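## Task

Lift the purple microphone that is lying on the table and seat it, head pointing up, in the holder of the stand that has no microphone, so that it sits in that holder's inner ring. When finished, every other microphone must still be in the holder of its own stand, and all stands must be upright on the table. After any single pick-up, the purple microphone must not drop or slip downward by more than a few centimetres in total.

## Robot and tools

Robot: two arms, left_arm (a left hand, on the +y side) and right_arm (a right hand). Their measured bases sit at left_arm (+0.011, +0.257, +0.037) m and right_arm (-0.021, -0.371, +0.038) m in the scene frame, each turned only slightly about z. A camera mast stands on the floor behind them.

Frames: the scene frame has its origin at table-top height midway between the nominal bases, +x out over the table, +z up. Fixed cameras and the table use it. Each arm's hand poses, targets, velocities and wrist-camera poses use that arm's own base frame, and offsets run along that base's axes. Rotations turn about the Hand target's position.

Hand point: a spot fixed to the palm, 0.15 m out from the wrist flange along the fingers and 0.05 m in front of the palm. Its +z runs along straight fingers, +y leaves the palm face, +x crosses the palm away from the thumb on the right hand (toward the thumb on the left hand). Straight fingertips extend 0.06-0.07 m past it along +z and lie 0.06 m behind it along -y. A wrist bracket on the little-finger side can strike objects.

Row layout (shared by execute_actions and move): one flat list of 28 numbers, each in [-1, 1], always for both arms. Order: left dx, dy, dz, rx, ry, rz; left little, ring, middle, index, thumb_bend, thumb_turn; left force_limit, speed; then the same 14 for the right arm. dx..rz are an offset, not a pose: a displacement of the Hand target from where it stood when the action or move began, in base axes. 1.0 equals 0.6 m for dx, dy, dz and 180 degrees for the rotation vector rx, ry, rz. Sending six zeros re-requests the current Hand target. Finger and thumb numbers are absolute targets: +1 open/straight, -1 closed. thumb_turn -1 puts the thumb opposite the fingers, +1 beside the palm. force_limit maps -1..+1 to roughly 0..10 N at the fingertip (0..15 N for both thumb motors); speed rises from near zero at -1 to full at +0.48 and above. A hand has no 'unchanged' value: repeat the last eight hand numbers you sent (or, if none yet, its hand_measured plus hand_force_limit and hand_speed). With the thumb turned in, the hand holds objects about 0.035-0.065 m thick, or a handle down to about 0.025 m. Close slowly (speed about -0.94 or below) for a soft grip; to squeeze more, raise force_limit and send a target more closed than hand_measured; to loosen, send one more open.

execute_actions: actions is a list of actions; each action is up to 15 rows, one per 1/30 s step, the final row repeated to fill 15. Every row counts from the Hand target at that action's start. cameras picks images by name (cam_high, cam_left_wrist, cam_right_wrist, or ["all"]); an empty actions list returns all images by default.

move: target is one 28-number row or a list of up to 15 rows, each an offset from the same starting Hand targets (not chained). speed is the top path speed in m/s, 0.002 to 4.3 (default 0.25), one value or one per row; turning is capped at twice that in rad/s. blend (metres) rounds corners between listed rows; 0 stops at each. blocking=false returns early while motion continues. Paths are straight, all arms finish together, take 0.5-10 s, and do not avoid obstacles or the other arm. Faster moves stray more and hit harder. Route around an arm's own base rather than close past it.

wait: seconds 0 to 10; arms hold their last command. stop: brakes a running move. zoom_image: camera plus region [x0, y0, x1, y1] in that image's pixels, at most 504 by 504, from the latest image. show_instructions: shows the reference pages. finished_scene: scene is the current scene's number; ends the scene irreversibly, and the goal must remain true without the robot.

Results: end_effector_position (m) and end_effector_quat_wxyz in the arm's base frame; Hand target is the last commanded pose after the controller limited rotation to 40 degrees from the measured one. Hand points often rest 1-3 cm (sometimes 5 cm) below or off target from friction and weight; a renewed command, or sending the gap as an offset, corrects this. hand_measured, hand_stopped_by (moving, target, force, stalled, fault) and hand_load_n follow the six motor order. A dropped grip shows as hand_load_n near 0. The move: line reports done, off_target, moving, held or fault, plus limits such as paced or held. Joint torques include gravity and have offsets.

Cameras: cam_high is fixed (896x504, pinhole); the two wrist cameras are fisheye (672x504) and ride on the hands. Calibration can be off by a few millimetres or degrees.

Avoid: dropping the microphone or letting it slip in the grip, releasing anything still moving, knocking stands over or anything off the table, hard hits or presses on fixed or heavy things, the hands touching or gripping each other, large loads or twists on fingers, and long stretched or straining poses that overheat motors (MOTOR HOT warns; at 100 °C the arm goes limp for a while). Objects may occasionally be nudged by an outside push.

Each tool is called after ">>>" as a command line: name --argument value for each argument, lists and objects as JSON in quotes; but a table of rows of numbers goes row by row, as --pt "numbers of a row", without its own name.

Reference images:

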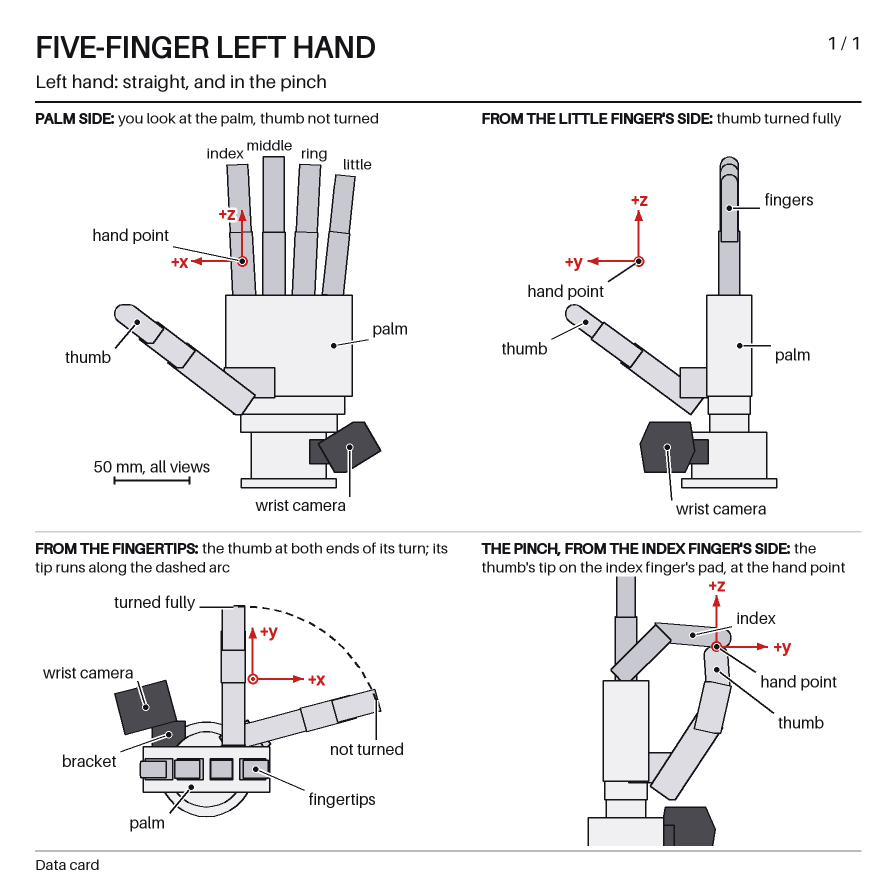

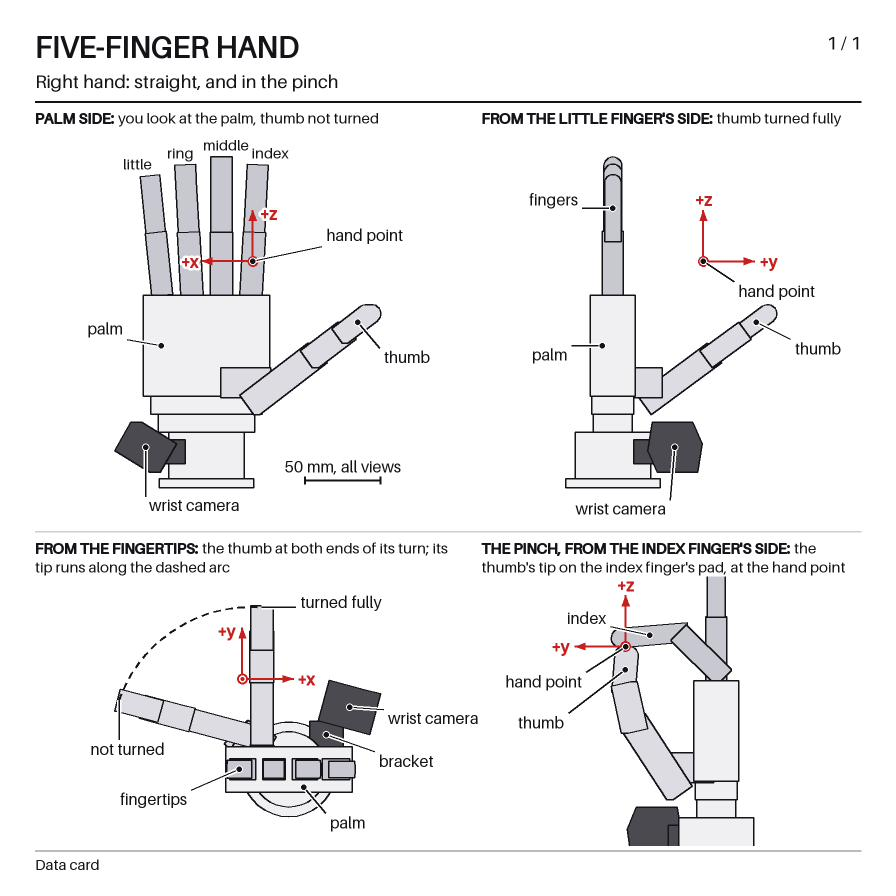

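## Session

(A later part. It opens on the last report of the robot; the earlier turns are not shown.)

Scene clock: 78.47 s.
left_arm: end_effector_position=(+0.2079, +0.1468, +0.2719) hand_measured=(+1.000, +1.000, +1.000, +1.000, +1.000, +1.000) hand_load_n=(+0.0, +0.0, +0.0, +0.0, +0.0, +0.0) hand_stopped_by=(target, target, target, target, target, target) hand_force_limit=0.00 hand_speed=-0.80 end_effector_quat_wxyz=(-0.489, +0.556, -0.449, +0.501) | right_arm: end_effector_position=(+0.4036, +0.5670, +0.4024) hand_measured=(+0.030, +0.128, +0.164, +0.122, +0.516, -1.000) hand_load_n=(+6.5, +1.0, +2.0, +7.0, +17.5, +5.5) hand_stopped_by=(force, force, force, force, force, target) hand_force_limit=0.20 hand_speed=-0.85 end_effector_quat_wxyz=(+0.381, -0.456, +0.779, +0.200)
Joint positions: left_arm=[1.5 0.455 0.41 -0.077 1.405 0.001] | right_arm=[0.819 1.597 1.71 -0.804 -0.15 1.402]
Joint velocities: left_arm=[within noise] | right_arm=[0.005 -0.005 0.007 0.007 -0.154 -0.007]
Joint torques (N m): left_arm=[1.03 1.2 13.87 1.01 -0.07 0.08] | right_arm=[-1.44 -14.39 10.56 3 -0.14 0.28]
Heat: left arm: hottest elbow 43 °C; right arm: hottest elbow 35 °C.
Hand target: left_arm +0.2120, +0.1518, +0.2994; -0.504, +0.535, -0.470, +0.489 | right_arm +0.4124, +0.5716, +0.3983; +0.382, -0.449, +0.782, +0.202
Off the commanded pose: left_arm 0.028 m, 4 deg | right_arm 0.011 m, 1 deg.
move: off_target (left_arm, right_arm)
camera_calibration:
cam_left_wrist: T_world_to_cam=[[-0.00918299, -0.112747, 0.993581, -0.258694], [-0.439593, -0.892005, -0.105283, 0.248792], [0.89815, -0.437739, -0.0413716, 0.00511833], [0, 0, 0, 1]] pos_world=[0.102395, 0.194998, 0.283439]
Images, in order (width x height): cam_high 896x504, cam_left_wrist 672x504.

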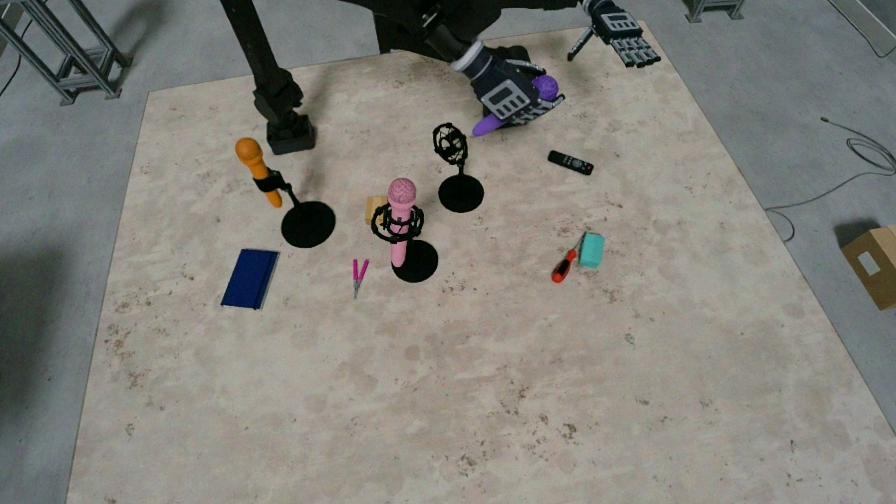

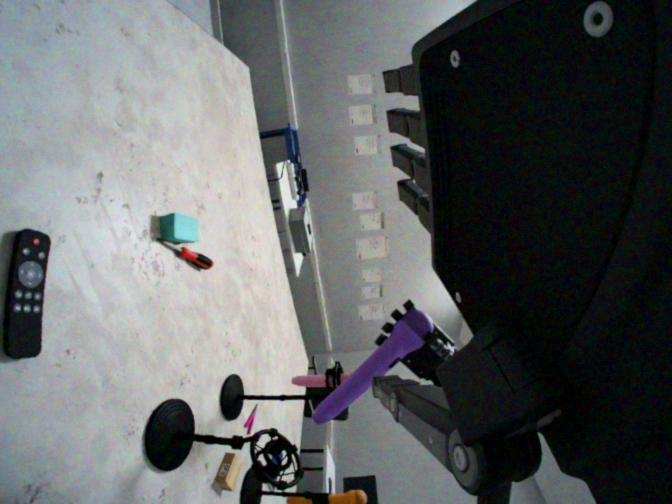

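>>> move --target '[0,0,0,0,0,0,1,1,1,1,1,1,0,-0.8,-0.03,-0.032,-0.04,0,0,0,-0.25,-0.25,-0.2,-0.2,-0.2,-1,0.2,-0.85]' --speed 0.08 --cameras '["cam_high","cam_left_wrist"]'

>>> zoom_image --camera "cam_left_wrist" --region '[230, 340, 410, 500]'

>>> zoom_image --camera "cam_high" --region '[420, 60, 560, 180]'

Scene clock: 80.93 s.
left_arm: end_effector_position=(+0.2079, +0.1468, +0.2719) hand_measured=(+1.000, +1.000, +1.000, +1.000, +1.000, +1.000) hand_load_n=(+0.0, +0.0, +0.0, +0.0, +0.0, +0.0) hand_stopped_by=(target, target, target, target, target, target) hand_force_limit=0.00 hand_speed=-0.80 end_effector_quat_wxyz=(-0.489, +0.556, -0.449, +0.501) | right_arm: end_effector_position=(+0.3928, +0.5554, +0.3650) hand_measured=(+0.030, +0.128, +0.164, +0.122, +0.516, -1.000) hand_load_n=(+6.5, +1.5, +1.5, +7.0, +17.5, +5.5) hand_stopped_by=(force, force, force, force, force, target) hand_force_limit=0.20 hand_speed=-0.85 end_effector_quat_wxyz=(+0.373, -0.457, +0.783, +0.197)
Joint positions: left_arm=[1.5 0.455 0.41 -0.077 1.405 0.001] | right_arm=[0.819 1.556 1.574 -0.727 -0.15 1.402]
Joint torques (N m): left_arm=[0.97 1.2 13.89 0.99 -0.07 0.08] | right_arm=[-1.73 -16.56 9.47 3.03 -0.2 0.26]
Heat: left arm: hottest elbow 44 °C; right arm: hottest elbow 35 °C.
Hand target: left_arm +0.2120, +0.1518, +0.2994; -0.504, +0.535, -0.470, +0.489 | right_arm +0.3944, +0.5524, +0.3745; +0.383, -0.449, +0.782, +0.202
Off the commanded pose: left_arm 0.028 m, 4 deg | right_arm 0.010 m, 2 deg.
move: off_target (left_arm)
camera_calibration:
cam_left_wrist: T_world_to_cam=[[-0.00918299, -0.112747, 0.993581, -0.258694], [-0.439593, -0.892005, -0.105283, 0.248792], [0.89815, -0.437739, -0.0413716, 0.00511833], [0, 0, 0, 1]] pos_world=[0.102395, 0.194998, 0.283439]
Images, in order (width x height): cam_high 896x504, cam_left_wrist 672x504.

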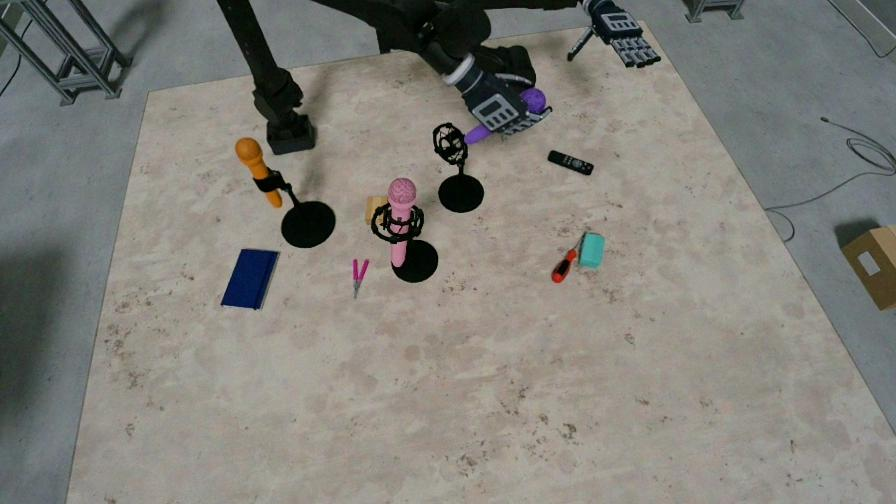

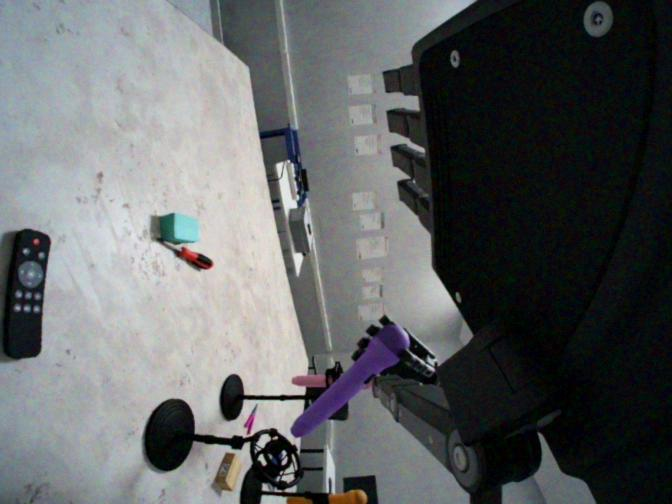

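Scaled by 2.800 from the camera's 672x504 image, which has a finer 960x720 frame.

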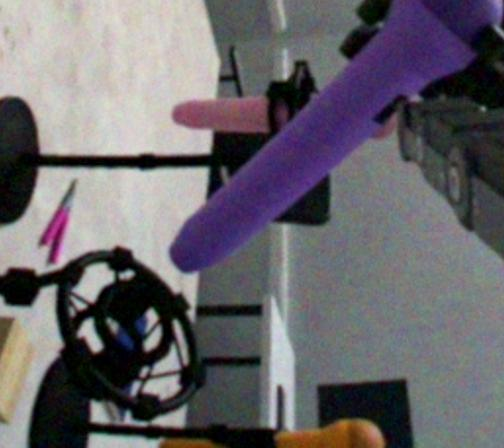

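Scaled by 3.600 from the camera's 896x504 image, which has a finer 1280x720 frame.

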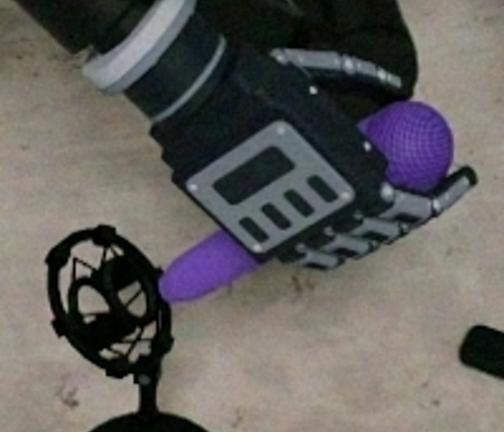

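>>> zoom_image --camera "cam_left_wrist" --region '[240, 310, 430, 500]'

Scaled by 2.653 from the camera's 672x504 image, which has a finer 960x720 frame.

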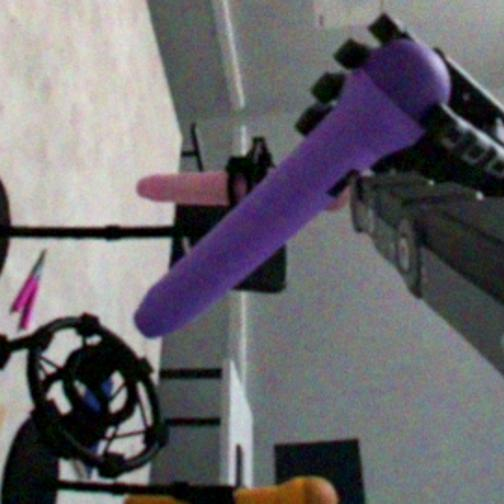

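>>> move --target '[0,0,0,0,0,0,1,1,1,1,1,1,0,-0.8,-0.0163,-0.0257,0.026,0,0,0,-0.25,-0.25,-0.2,-0.2,-0.2,-1,0.2,-0.85]' --speed 0.08 --cameras '["cam_high","cam_left_wrist"]'

>>> zoom_image --camera "cam_left_wrist" --region '[240, 310, 430, 500]'

>>> zoom_image --camera "cam_high" --region '[420, 60, 560, 180]'

Scene clock: 82.87 s.
left_arm: end_effector_position=(+0.2079, +0.1468, +0.2719) hand_measured=(+1.000, +1.000, +1.000, +1.000, +1.000, +1.000) hand_load_n=(+0.0, +0.0, +0.0, +0.0, +0.0, +0.0) hand_stopped_by=(target, target, target, target, target, target) hand_force_limit=0.00 hand_speed=-0.80 end_effector_quat_wxyz=(-0.489, +0.556, -0.449, +0.501) | right_arm: end_effector_position=(+0.3828, +0.5449, +0.3866) hand_measured=(+0.030, +0.128, +0.164, +0.122, +0.516, -1.000) hand_load_n=(+6.5, +1.0, +1.5, +7.0, +17.5, +5.5) hand_stopped_by=(force, force, force, force, force, target) hand_force_limit=0.20 hand_speed=-0.85 end_effector_quat_wxyz=(+0.383, -0.456, +0.778, +0.201)
Joint positions: left_arm=[1.5 0.455 0.41 -0.077 1.405 0.001] | right_arm=[0.819 1.511 1.565 -0.741 -0.15 1.402]
Joint torques (N m): left_arm=[0.97 1.2 13.89 0.99 -0.07 0.08] | right_arm=[-1.49 -15.27 9.29 2.28 -0.37 0.22]
Heat: left arm: hottest elbow 45 °C; right arm: hottest elbow 35 °C.
Hand target: left_arm +0.2120, +0.1518, +0.2994; -0.504, +0.535, -0.470, +0.489 | right_arm +0.3846, +0.5370, +0.3901; +0.383, -0.449, +0.782, +0.202
Off the commanded pose: left_arm 0.028 m, 4 deg | right_arm 0.009 m, 1 deg.
move: off_target (left_arm)
camera_calibration:
cam_left_wrist: T_world_to_cam=[[-0.00918299, -0.112747, 0.993581, -0.258694], [-0.439593, -0.892005, -0.105283, 0.248792], [0.89815, -0.437739, -0.0413716, 0.00511833], [0, 0, 0, 1]] pos_world=[0.102395, 0.194998, 0.283439]
Images, in order (width x height): cam_high 896x504, cam_left_wrist 672x504.

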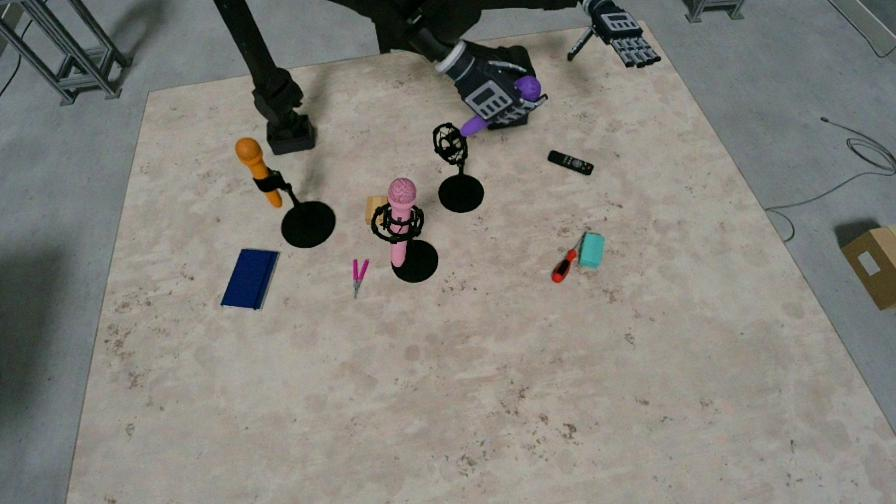

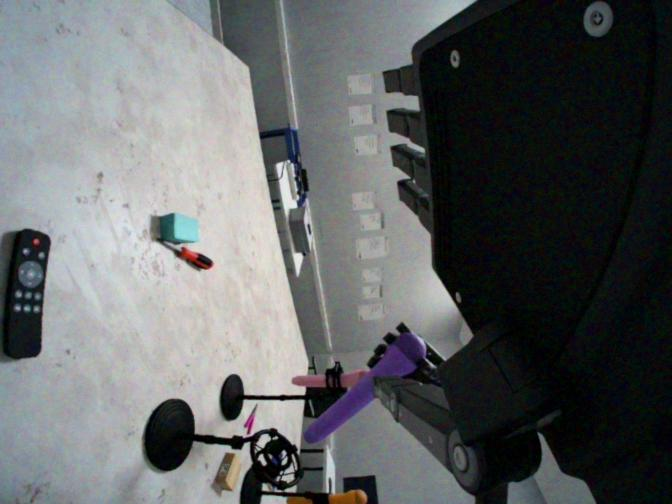

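Scaled by 2.653 from the camera's 672x504 image, which has a finer 960x720 frame.

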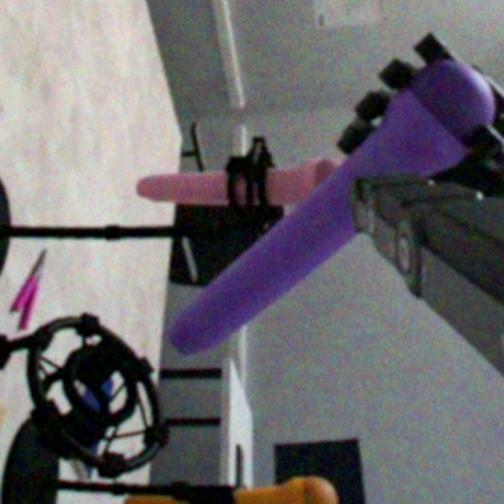

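Scaled by 3.600 from the camera's 896x504 image, which has a finer 1280x720 frame.

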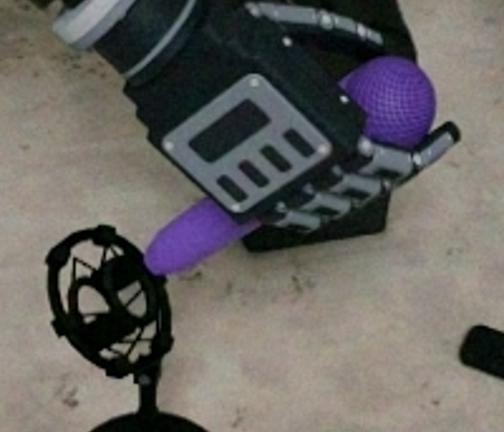

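>>> move --target '[0,0,0,0,0,0,1,1,1,1,1,1,0,-0.8,0.0008,-0.0055,-0.0353,-0.004,0.0025,0,-0.25,-0.25,-0.2,-0.2,-0.2,-1,0.2,-0.85]' --speed 0.08 --cameras '["cam_high","cam_left_wrist"]'

>>> zoom_image --camera "cam_left_wrist" --region '[240, 310, 430, 500]'

>>> zoom_image --camera "cam_high" --region '[420, 60, 560, 180]'

Scene clock: 84.23 s.
left_arm: end_effector_position=(+0.2079, +0.1468, +0.2719) hand_measured=(+1.000, +1.000, +1.000, +1.000, +1.000, +1.000) hand_load_n=(+0.0, +0.0, +0.0, -0.5, +0.0, +0.0) hand_stopped_by=(target, target, target, target, target, target) hand_force_limit=0.00 hand_speed=-0.80 end_effector_quat_wxyz=(-0.489, +0.556, -0.449, +0.501) | right_arm: end_effector_position=(+0.3793, +0.5407, +0.3598) hand_measured=(+0.030, +0.128, +0.164, +0.122, +0.516, -1.000) hand_load_n=(+6.5, +1.5, +2.0, +7.0, +17.5, +5.5) hand_stopped_by=(force, force, force, force, force, target) hand_force_limit=0.20 hand_speed=-0.85 end_effector_quat_wxyz=(+0.365, -0.458, +0.786, +0.196)
Joint positions: left_arm=[1.5 0.455 0.41 -0.077 1.405 0.001] | right_arm=[0.818 1.511 1.516 -0.732 -0.152 1.402]
Joint torques (N m): left_arm=[0.97 1.2 13.9 0.99 -0.06 0.08] | right_arm=[-1.9 -16.03 9.2 2.91 -0.35 0.16]
Heat: left arm: hottest elbow 46 °C; right arm: hottest elbow 35 °C.
Hand target: left_arm +0.2120, +0.1518, +0.2994; -0.504, +0.535, -0.470, +0.489 | right_arm +0.3852, +0.5336, +0.3689; +0.377, -0.450, +0.785, +0.199
Off the commanded pose: left_arm 0.028 m, 4 deg | right_arm 0.013 m, 2 deg.
move: off_target (left_arm, right_arm)
camera_calibration:
cam_left_wrist: T_world_to_cam=[[-0.00918299, -0.112747, 0.993581, -0.258694], [-0.439593, -0.892005, -0.105283, 0.248792], [0.89815, -0.437739, -0.0413716, 0.00511833], [0, 0, 0, 1]] pos_world=[0.102395, 0.194998, 0.283439]
Images, in order (width x height): cam_high 896x504, cam_left_wrist 672x504.

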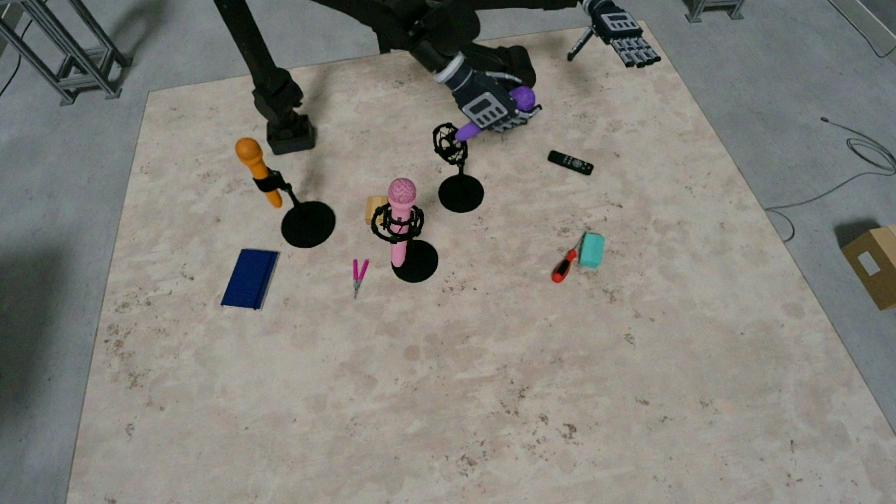

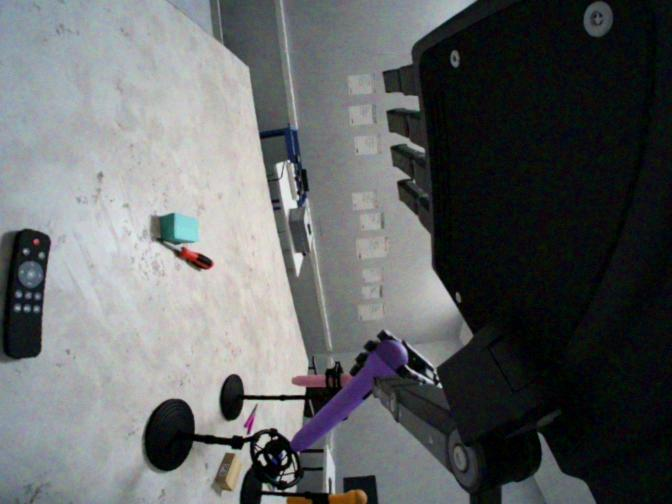

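Scaled by 2.653 from the camera's 672x504 image, which has a finer 960x720 frame.

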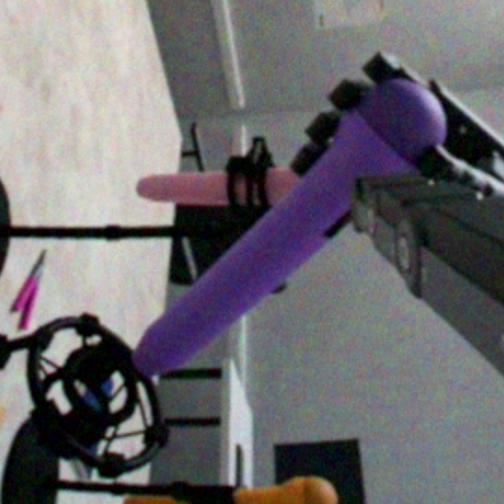

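Scaled by 3.600 from the camera's 896x504 image, which has a finer 1280x720 frame.

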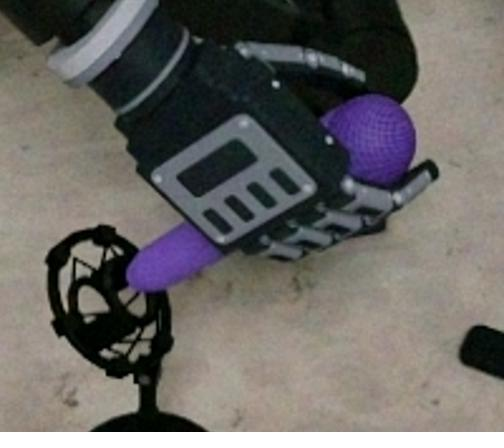

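>>> zoom_image --camera "cam_left_wrist" --region '[245, 420, 325, 500]'

>>> zoom_image --camera "cam_high" --region '[425, 115, 485, 175]'

Scaled by 6.300 from the camera's 672x504 image, which has a finer 960x720 frame.

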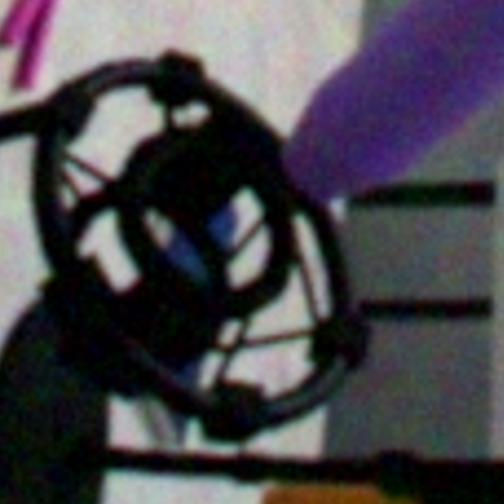

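Scaled by 8.400 from the camera's 896x504 image, which has a finer 1280x720 frame.

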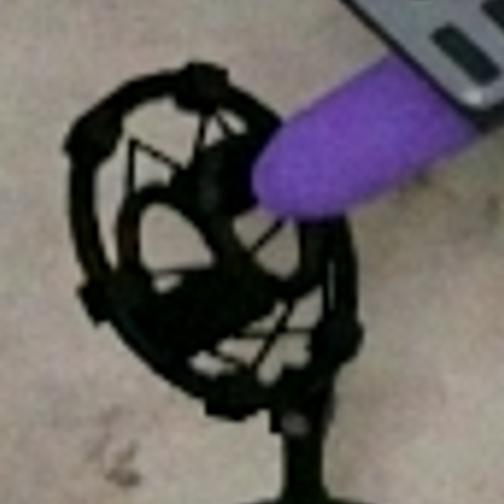

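>>> move --target '[0,0,0,0,0,0,1,1,1,1,1,1,0,-0.8,-0.0105,-0.0257,-0.0423,0,0,0,-0.25,-0.25,-0.2,-0.2,-0.2,-1,0.2,-0.85]' --speed 0.08 --cameras '["cam_high","cam_left_wrist"]'

>>> zoom_image --camera "cam_left_wrist" --region '[240, 310, 430, 500]'

>>> zoom_image --camera "cam_high" --region '[425, 65, 545, 175]'

Scene clock: 85.90 s.
left_arm: end_effector_position=(+0.2079, +0.1468, +0.2719) hand_measured=(+1.000, +1.000, +1.000, +1.000, +1.000, +1.000) hand_load_n=(+0.0, +0.0, +0.0, +0.0, +0.0, +0.0) hand_stopped_by=(target, target, target, target, target, target) hand_force_limit=0.00 hand_speed=-0.80 end_effector_quat_wxyz=(-0.489, +0.556, -0.449, +0.501) | right_arm: end_effector_position=(+0.3738, +0.5261, +0.3459) hand_measured=(+0.030, +0.128, +0.164, +0.122, +0.516, -1.000) hand_load_n=(+5.5, +1.0, +1.5, +7.5, +17.0, +6.0) hand_stopped_by=(force, force, force, force, force, target) hand_force_limit=0.20 hand_speed=-0.85 end_effector_quat_wxyz=(+0.374, -0.454, +0.783, +0.201)
Joint positions: left_arm=[1.5 0.455 0.41 -0.077 1.405 0.001] | right_arm=[0.806 1.465 1.416 -0.656 -0.163 1.402]
Joint torques (N m): left_arm=[0.97 1.2 13.89 0.99 -0.07 0.08] | right_arm=[-1.9 -14.97 8.55 2.63 -0.31 0.07]
Heat: left arm: hottest elbow 46 °C; right arm: hottest elbow 35 °C.
Hand target: left_arm +0.2120, +0.1518, +0.2994; -0.504, +0.535, -0.470, +0.489 | right_arm +0.3787, +0.5183, +0.3435; +0.377, -0.450, +0.785, +0.199
Off the commanded pose: left_arm 0.028 m, 4 deg | right_arm 0.010 m, 1 deg.
move: off_target (left_arm)
camera_calibration:
cam_left_wrist: T_world_to_cam=[[-0.00918299, -0.112747, 0.993581, -0.258694], [-0.439593, -0.892005, -0.105283, 0.248792], [0.89815, -0.437739, -0.0413716, 0.00511833], [0, 0, 0, 1]] pos_world=[0.102395, 0.194998, 0.283439]
Images, in order (width x height): cam_high 896x504, cam_left_wrist 672x504.

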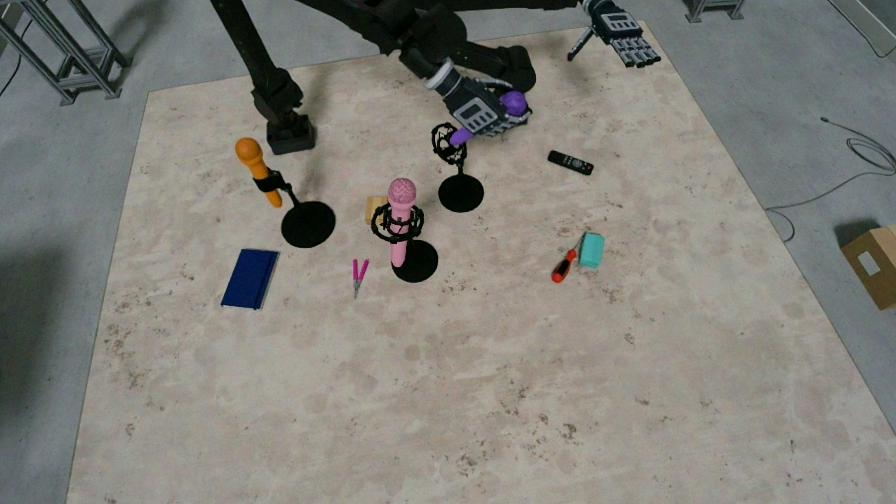

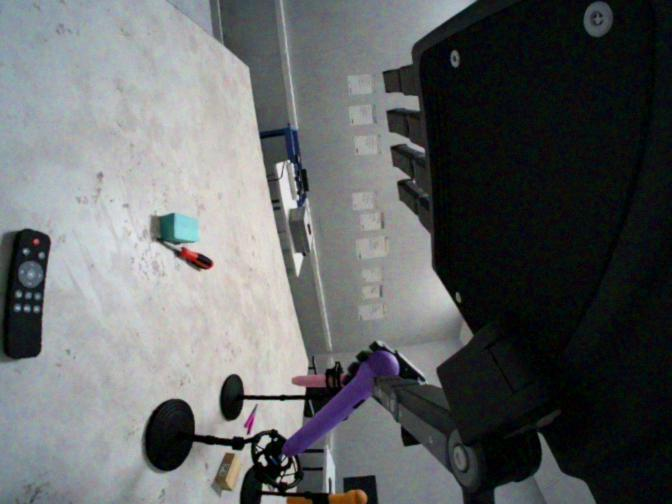

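Scaled by 2.653 from the camera's 672x504 image, which has a finer 960x720 frame.

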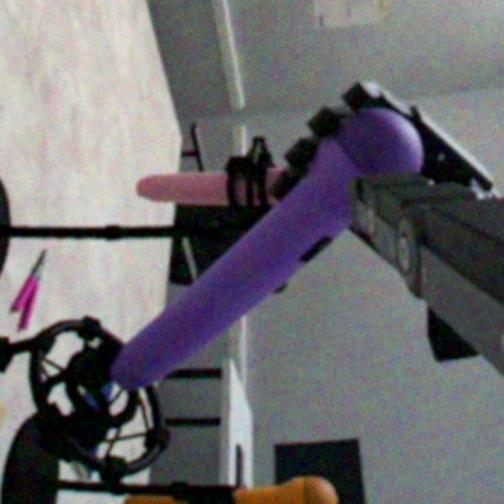

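Scaled by 4.200 from the camera's 896x504 image, which has a finer 1280x720 frame.

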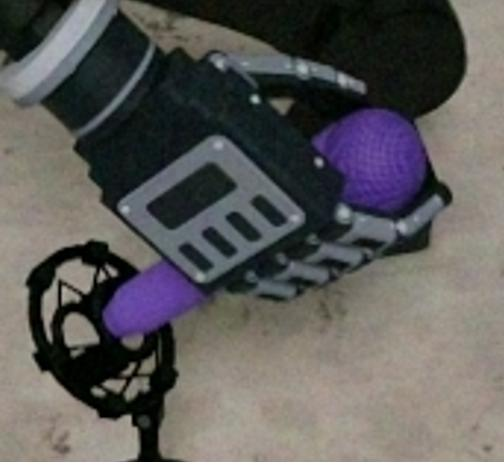

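>>> zoom_image --camera "cam_high" --region '[425, 115, 485, 175]'

>>> zoom_image --camera "cam_left_wrist" --region '[245, 420, 325, 500]'

Scaled by 8.400 from the camera's 896x504 image, which has a finer 1280x720 frame.

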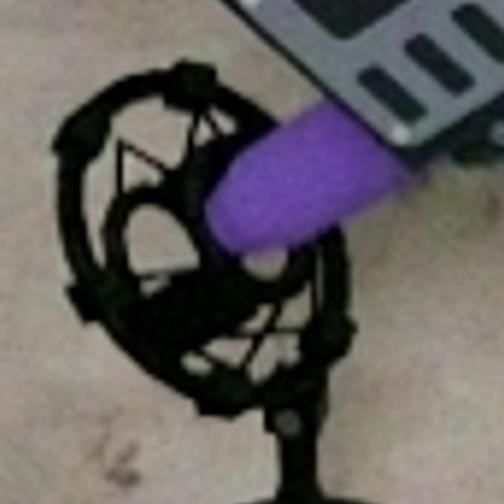

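Scaled by 6.300 from the camera's 672x504 image, which has a finer 960x720 frame.

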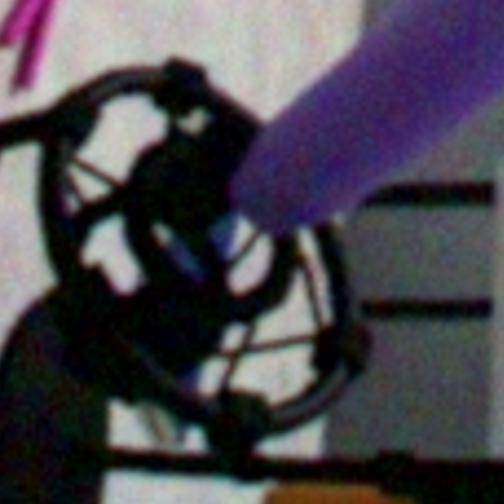

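>>> move --target '[0,0,0,0,0,0,1,1,1,1,1,1,0,-0.8,0.0148,-0.0083,0.001,0,0,0,-0.25,-0.25,-0.2,-0.2,-0.2,-1,0.2,-0.85]' --speed 0.05 --cameras '["cam_high","cam_left_wrist"]'

>>> zoom_image --camera "cam_high" --region '[425, 115, 485, 175]'

>>> zoom_image --camera "cam_left_wrist" --region '[245, 420, 325, 500]'

Scene clock: 87.27 s.
left_arm: end_effector_position=(+0.2079, +0.1468, +0.2719) hand_measured=(+1.000, +1.000, +1.000, +1.000, +1.000, +1.000) hand_load_n=(+0.0, +0.0, -0.5, +0.0, +0.0, +0.0) hand_stopped_by=(target, target, target, target, target, target) hand_force_limit=0.00 hand_speed=-0.80 end_effector_quat_wxyz=(-0.489, +0.556, -0.449, +0.501) | right_arm: end_effector_position=(+0.3805, +0.5202, +0.3467) hand_measured=(+0.030, +0.128, +0.164, +0.122, +0.516, -1.000) hand_load_n=(+5.5, +1.0, +1.5, +7.5, +17.5, +6.0) hand_stopped_by=(force, force, force, force, force, target) hand_force_limit=0.20 hand_speed=-0.85 end_effector_quat_wxyz=(+0.374, -0.450, +0.785, +0.204)
Joint positions: left_arm=[1.5 0.455 0.41 -0.077 1.405 0.001] | right_arm=[0.787 1.465 1.416 -0.656 -0.179 1.399]
Joint torques (N m): left_arm=[0.91 1.2 13.89 0.99 -0.07 0.08] | right_arm=[-2.67 -13.8 9.4 2.26 -0.29 -0.06]
Heat: left arm: hottest elbow 46 °C; right arm: hottest elbow 35 °C.
Hand target: left_arm +0.2120, +0.1518, +0.2994; -0.504, +0.535, -0.470, +0.489 | right_arm +0.3876, +0.5133, +0.3441; +0.377, -0.450, +0.785, +0.199
Off the commanded pose: left_arm 0.028 m, 4 deg | right_arm 0.010 m, 1 deg.
move: off_target (left_arm)
camera_calibration:
cam_left_wrist: T_world_to_cam=[[-0.00918299, -0.112747, 0.993581, -0.258694], [-0.439593, -0.892005, -0.105283, 0.248792], [0.89815, -0.437739, -0.0413716, 0.00511833], [0, 0, 0, 1]] pos_world=[0.102395, 0.194998, 0.283439]
Images, in order (width x height): cam_high 896x504, cam_left_wrist 672x504.

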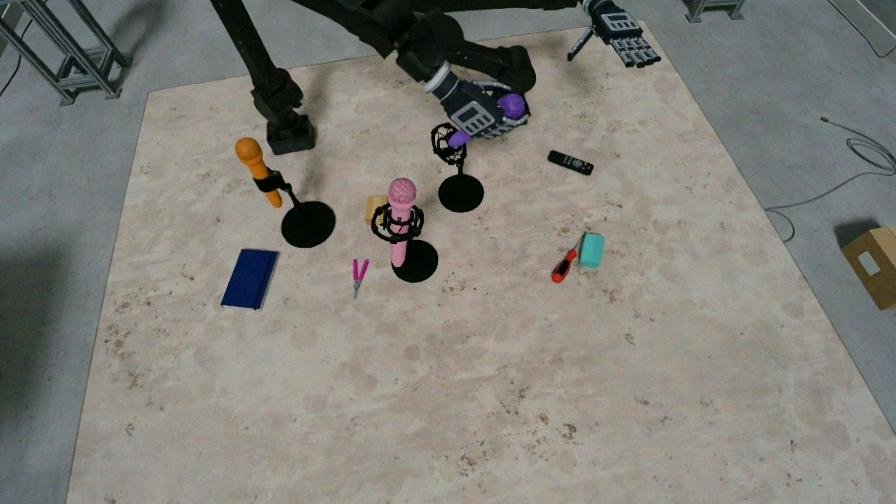

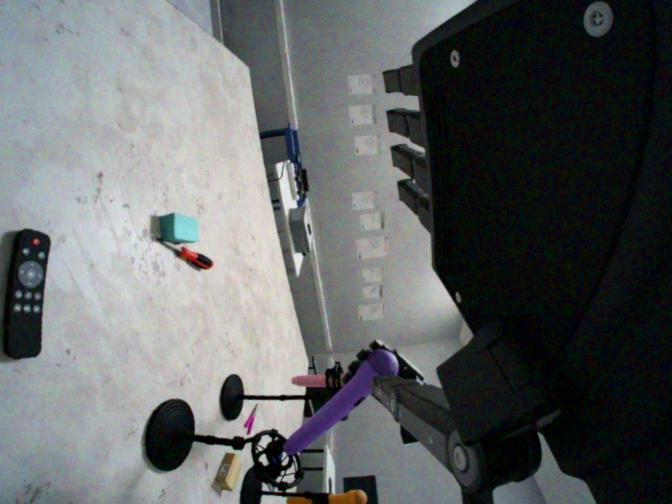

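Scaled by 8.400 from the camera's 896x504 image, which has a finer 1280x720 frame.

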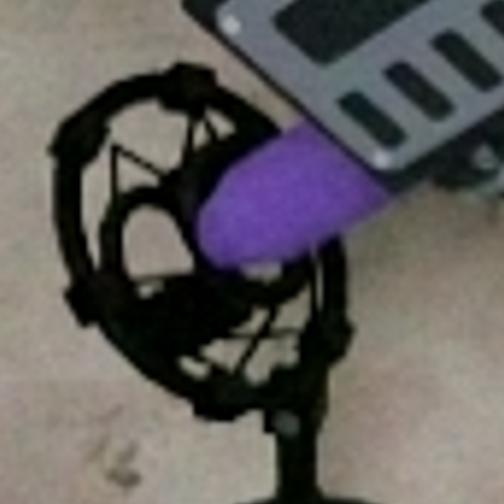

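Scaled by 6.300 from the camera's 672x504 image, which has a finer 960x720 frame.

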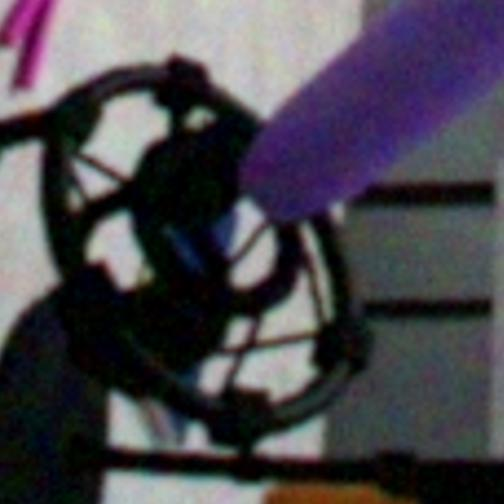

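>>> zoom_image --camera "cam_high" --region '[425, 75, 545, 175]'

>>> zoom_image --camera "cam_left_wrist" --region '[240, 330, 410, 500]'

Scaled by 4.200 from the camera's 896x504 image, which has a finer 1280x720 frame.

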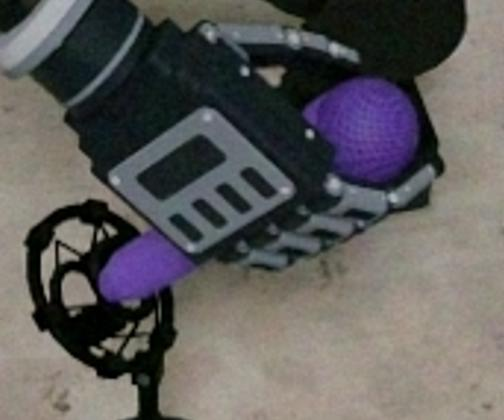

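Scaled by 2.965 from the camera's 672x504 image, which has a finer 960x720 frame.

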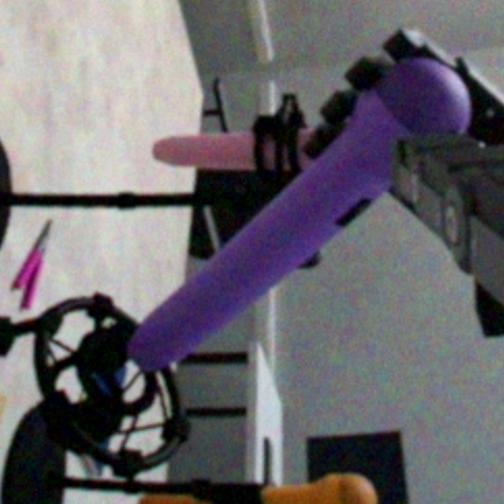

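>>> move --target '[0,0,0,0,0,0,1,1,1,1,1,1,0,-0.8,0,0,0.002,-0.0137,-0.0062,0.012,-0.25,-0.25,-0.2,-0.2,-0.2,-1,0.2,-0.85]' --speed 0.05 --cameras '["cam_high","cam_left_wrist"]'

>>> zoom_image --camera "cam_high" --region '[425, 75, 545, 175]'

>>> zoom_image --camera "cam_left_wrist" --region '[240, 330, 410, 500]'

Scene clock: 89.17 s.
left_arm: end_effector_position=(+0.2079, +0.1468, +0.2719) hand_measured=(+1.000, +1.000, +1.000, +1.000, +1.000, +1.000) hand_load_n=(+0.0, +0.0, +0.0, +0.0, +0.0, +0.0) hand_stopped_by=(target, target, target, target, target, target) hand_force_limit=0.00 hand_speed=-0.80 end_effector_quat_wxyz=(-0.489, +0.556, -0.449, +0.501) | right_arm: end_effector_position=(+0.3749, +0.5146, +0.3372) hand_measured=(+0.030, +0.128, +0.164, +0.124, +0.516, -1.000) hand_load_n=(+3.0, +0.5, +2.0, +8.5, +17.0, +7.5) hand_stopped_by=(force, force, force, force, force, target) hand_force_limit=0.20 hand_speed=-0.85 end_effector_quat_wxyz=(+0.364, -0.474, +0.779, +0.190)
Joint positions: left_arm=[1.5 0.455 0.41 -0.077 1.405 0.001] | right_arm=[0.785 1.465 1.416 -0.691 -0.181 1.342]
Joint torques (N m): left_arm=[1.03 1.2 13.89 1.01 -0.07 0.08] | right_arm=[-2.08 -13.04 12.48 1.89 -0.17 -0.07]
Heat: left arm: hottest elbow 47 °C; right arm: hottest elbow 35 °C.
Hand target: left_arm +0.2120, +0.1518, +0.2994; -0.504, +0.535, -0.470, +0.489 | right_arm +0.3876, +0.5133, +0.3454; +0.371, -0.475, +0.777, +0.185
Off the commanded pose: left_arm 0.028 m, 4 deg | right_arm 0.015 m, 1 deg.
move: off_target (left_arm, right_arm)
camera_calibration:
cam_left_wrist: T_world_to_cam=[[-0.00918299, -0.112747, 0.993581, -0.258694], [-0.439593, -0.892005, -0.105283, 0.248792], [0.89815, -0.437739, -0.0413716, 0.00511833], [0, 0, 0, 1]] pos_world=[0.102395, 0.194998, 0.283439]
Images, in order (width x height): cam_high 896x504, cam_left_wrist 672x504.

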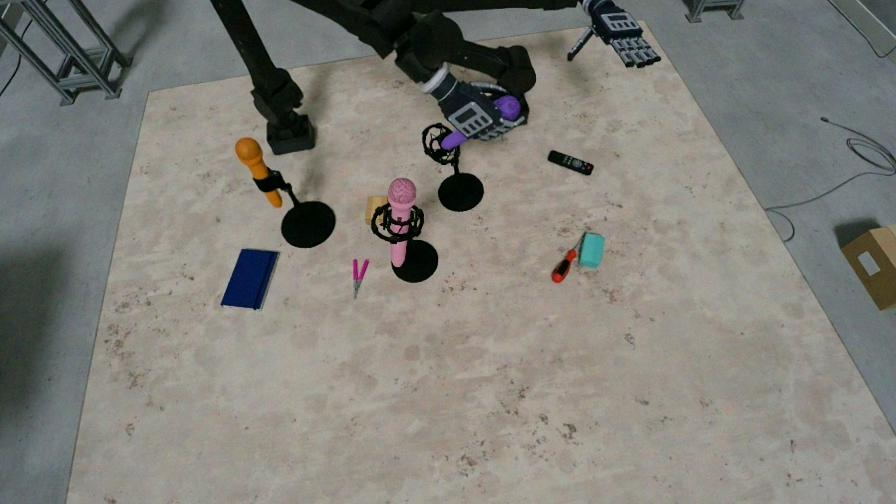

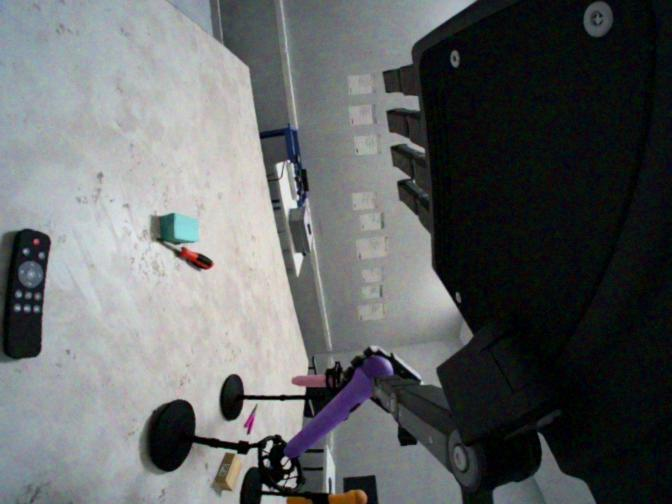

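Scaled by 4.200 from the camera's 896x504 image, which has a finer 1280x720 frame.

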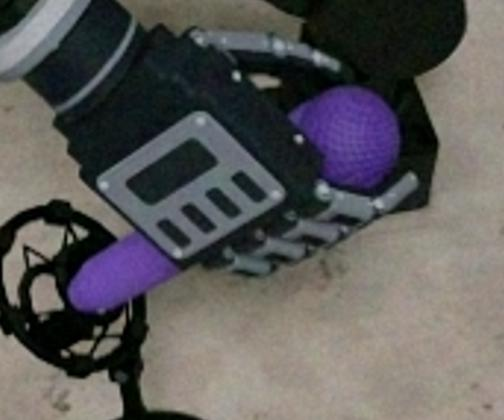

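Scaled by 2.965 from the camera's 672x504 image, which has a finer 960x720 frame.

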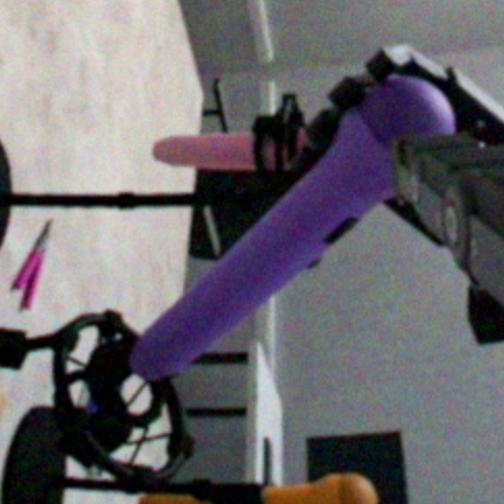

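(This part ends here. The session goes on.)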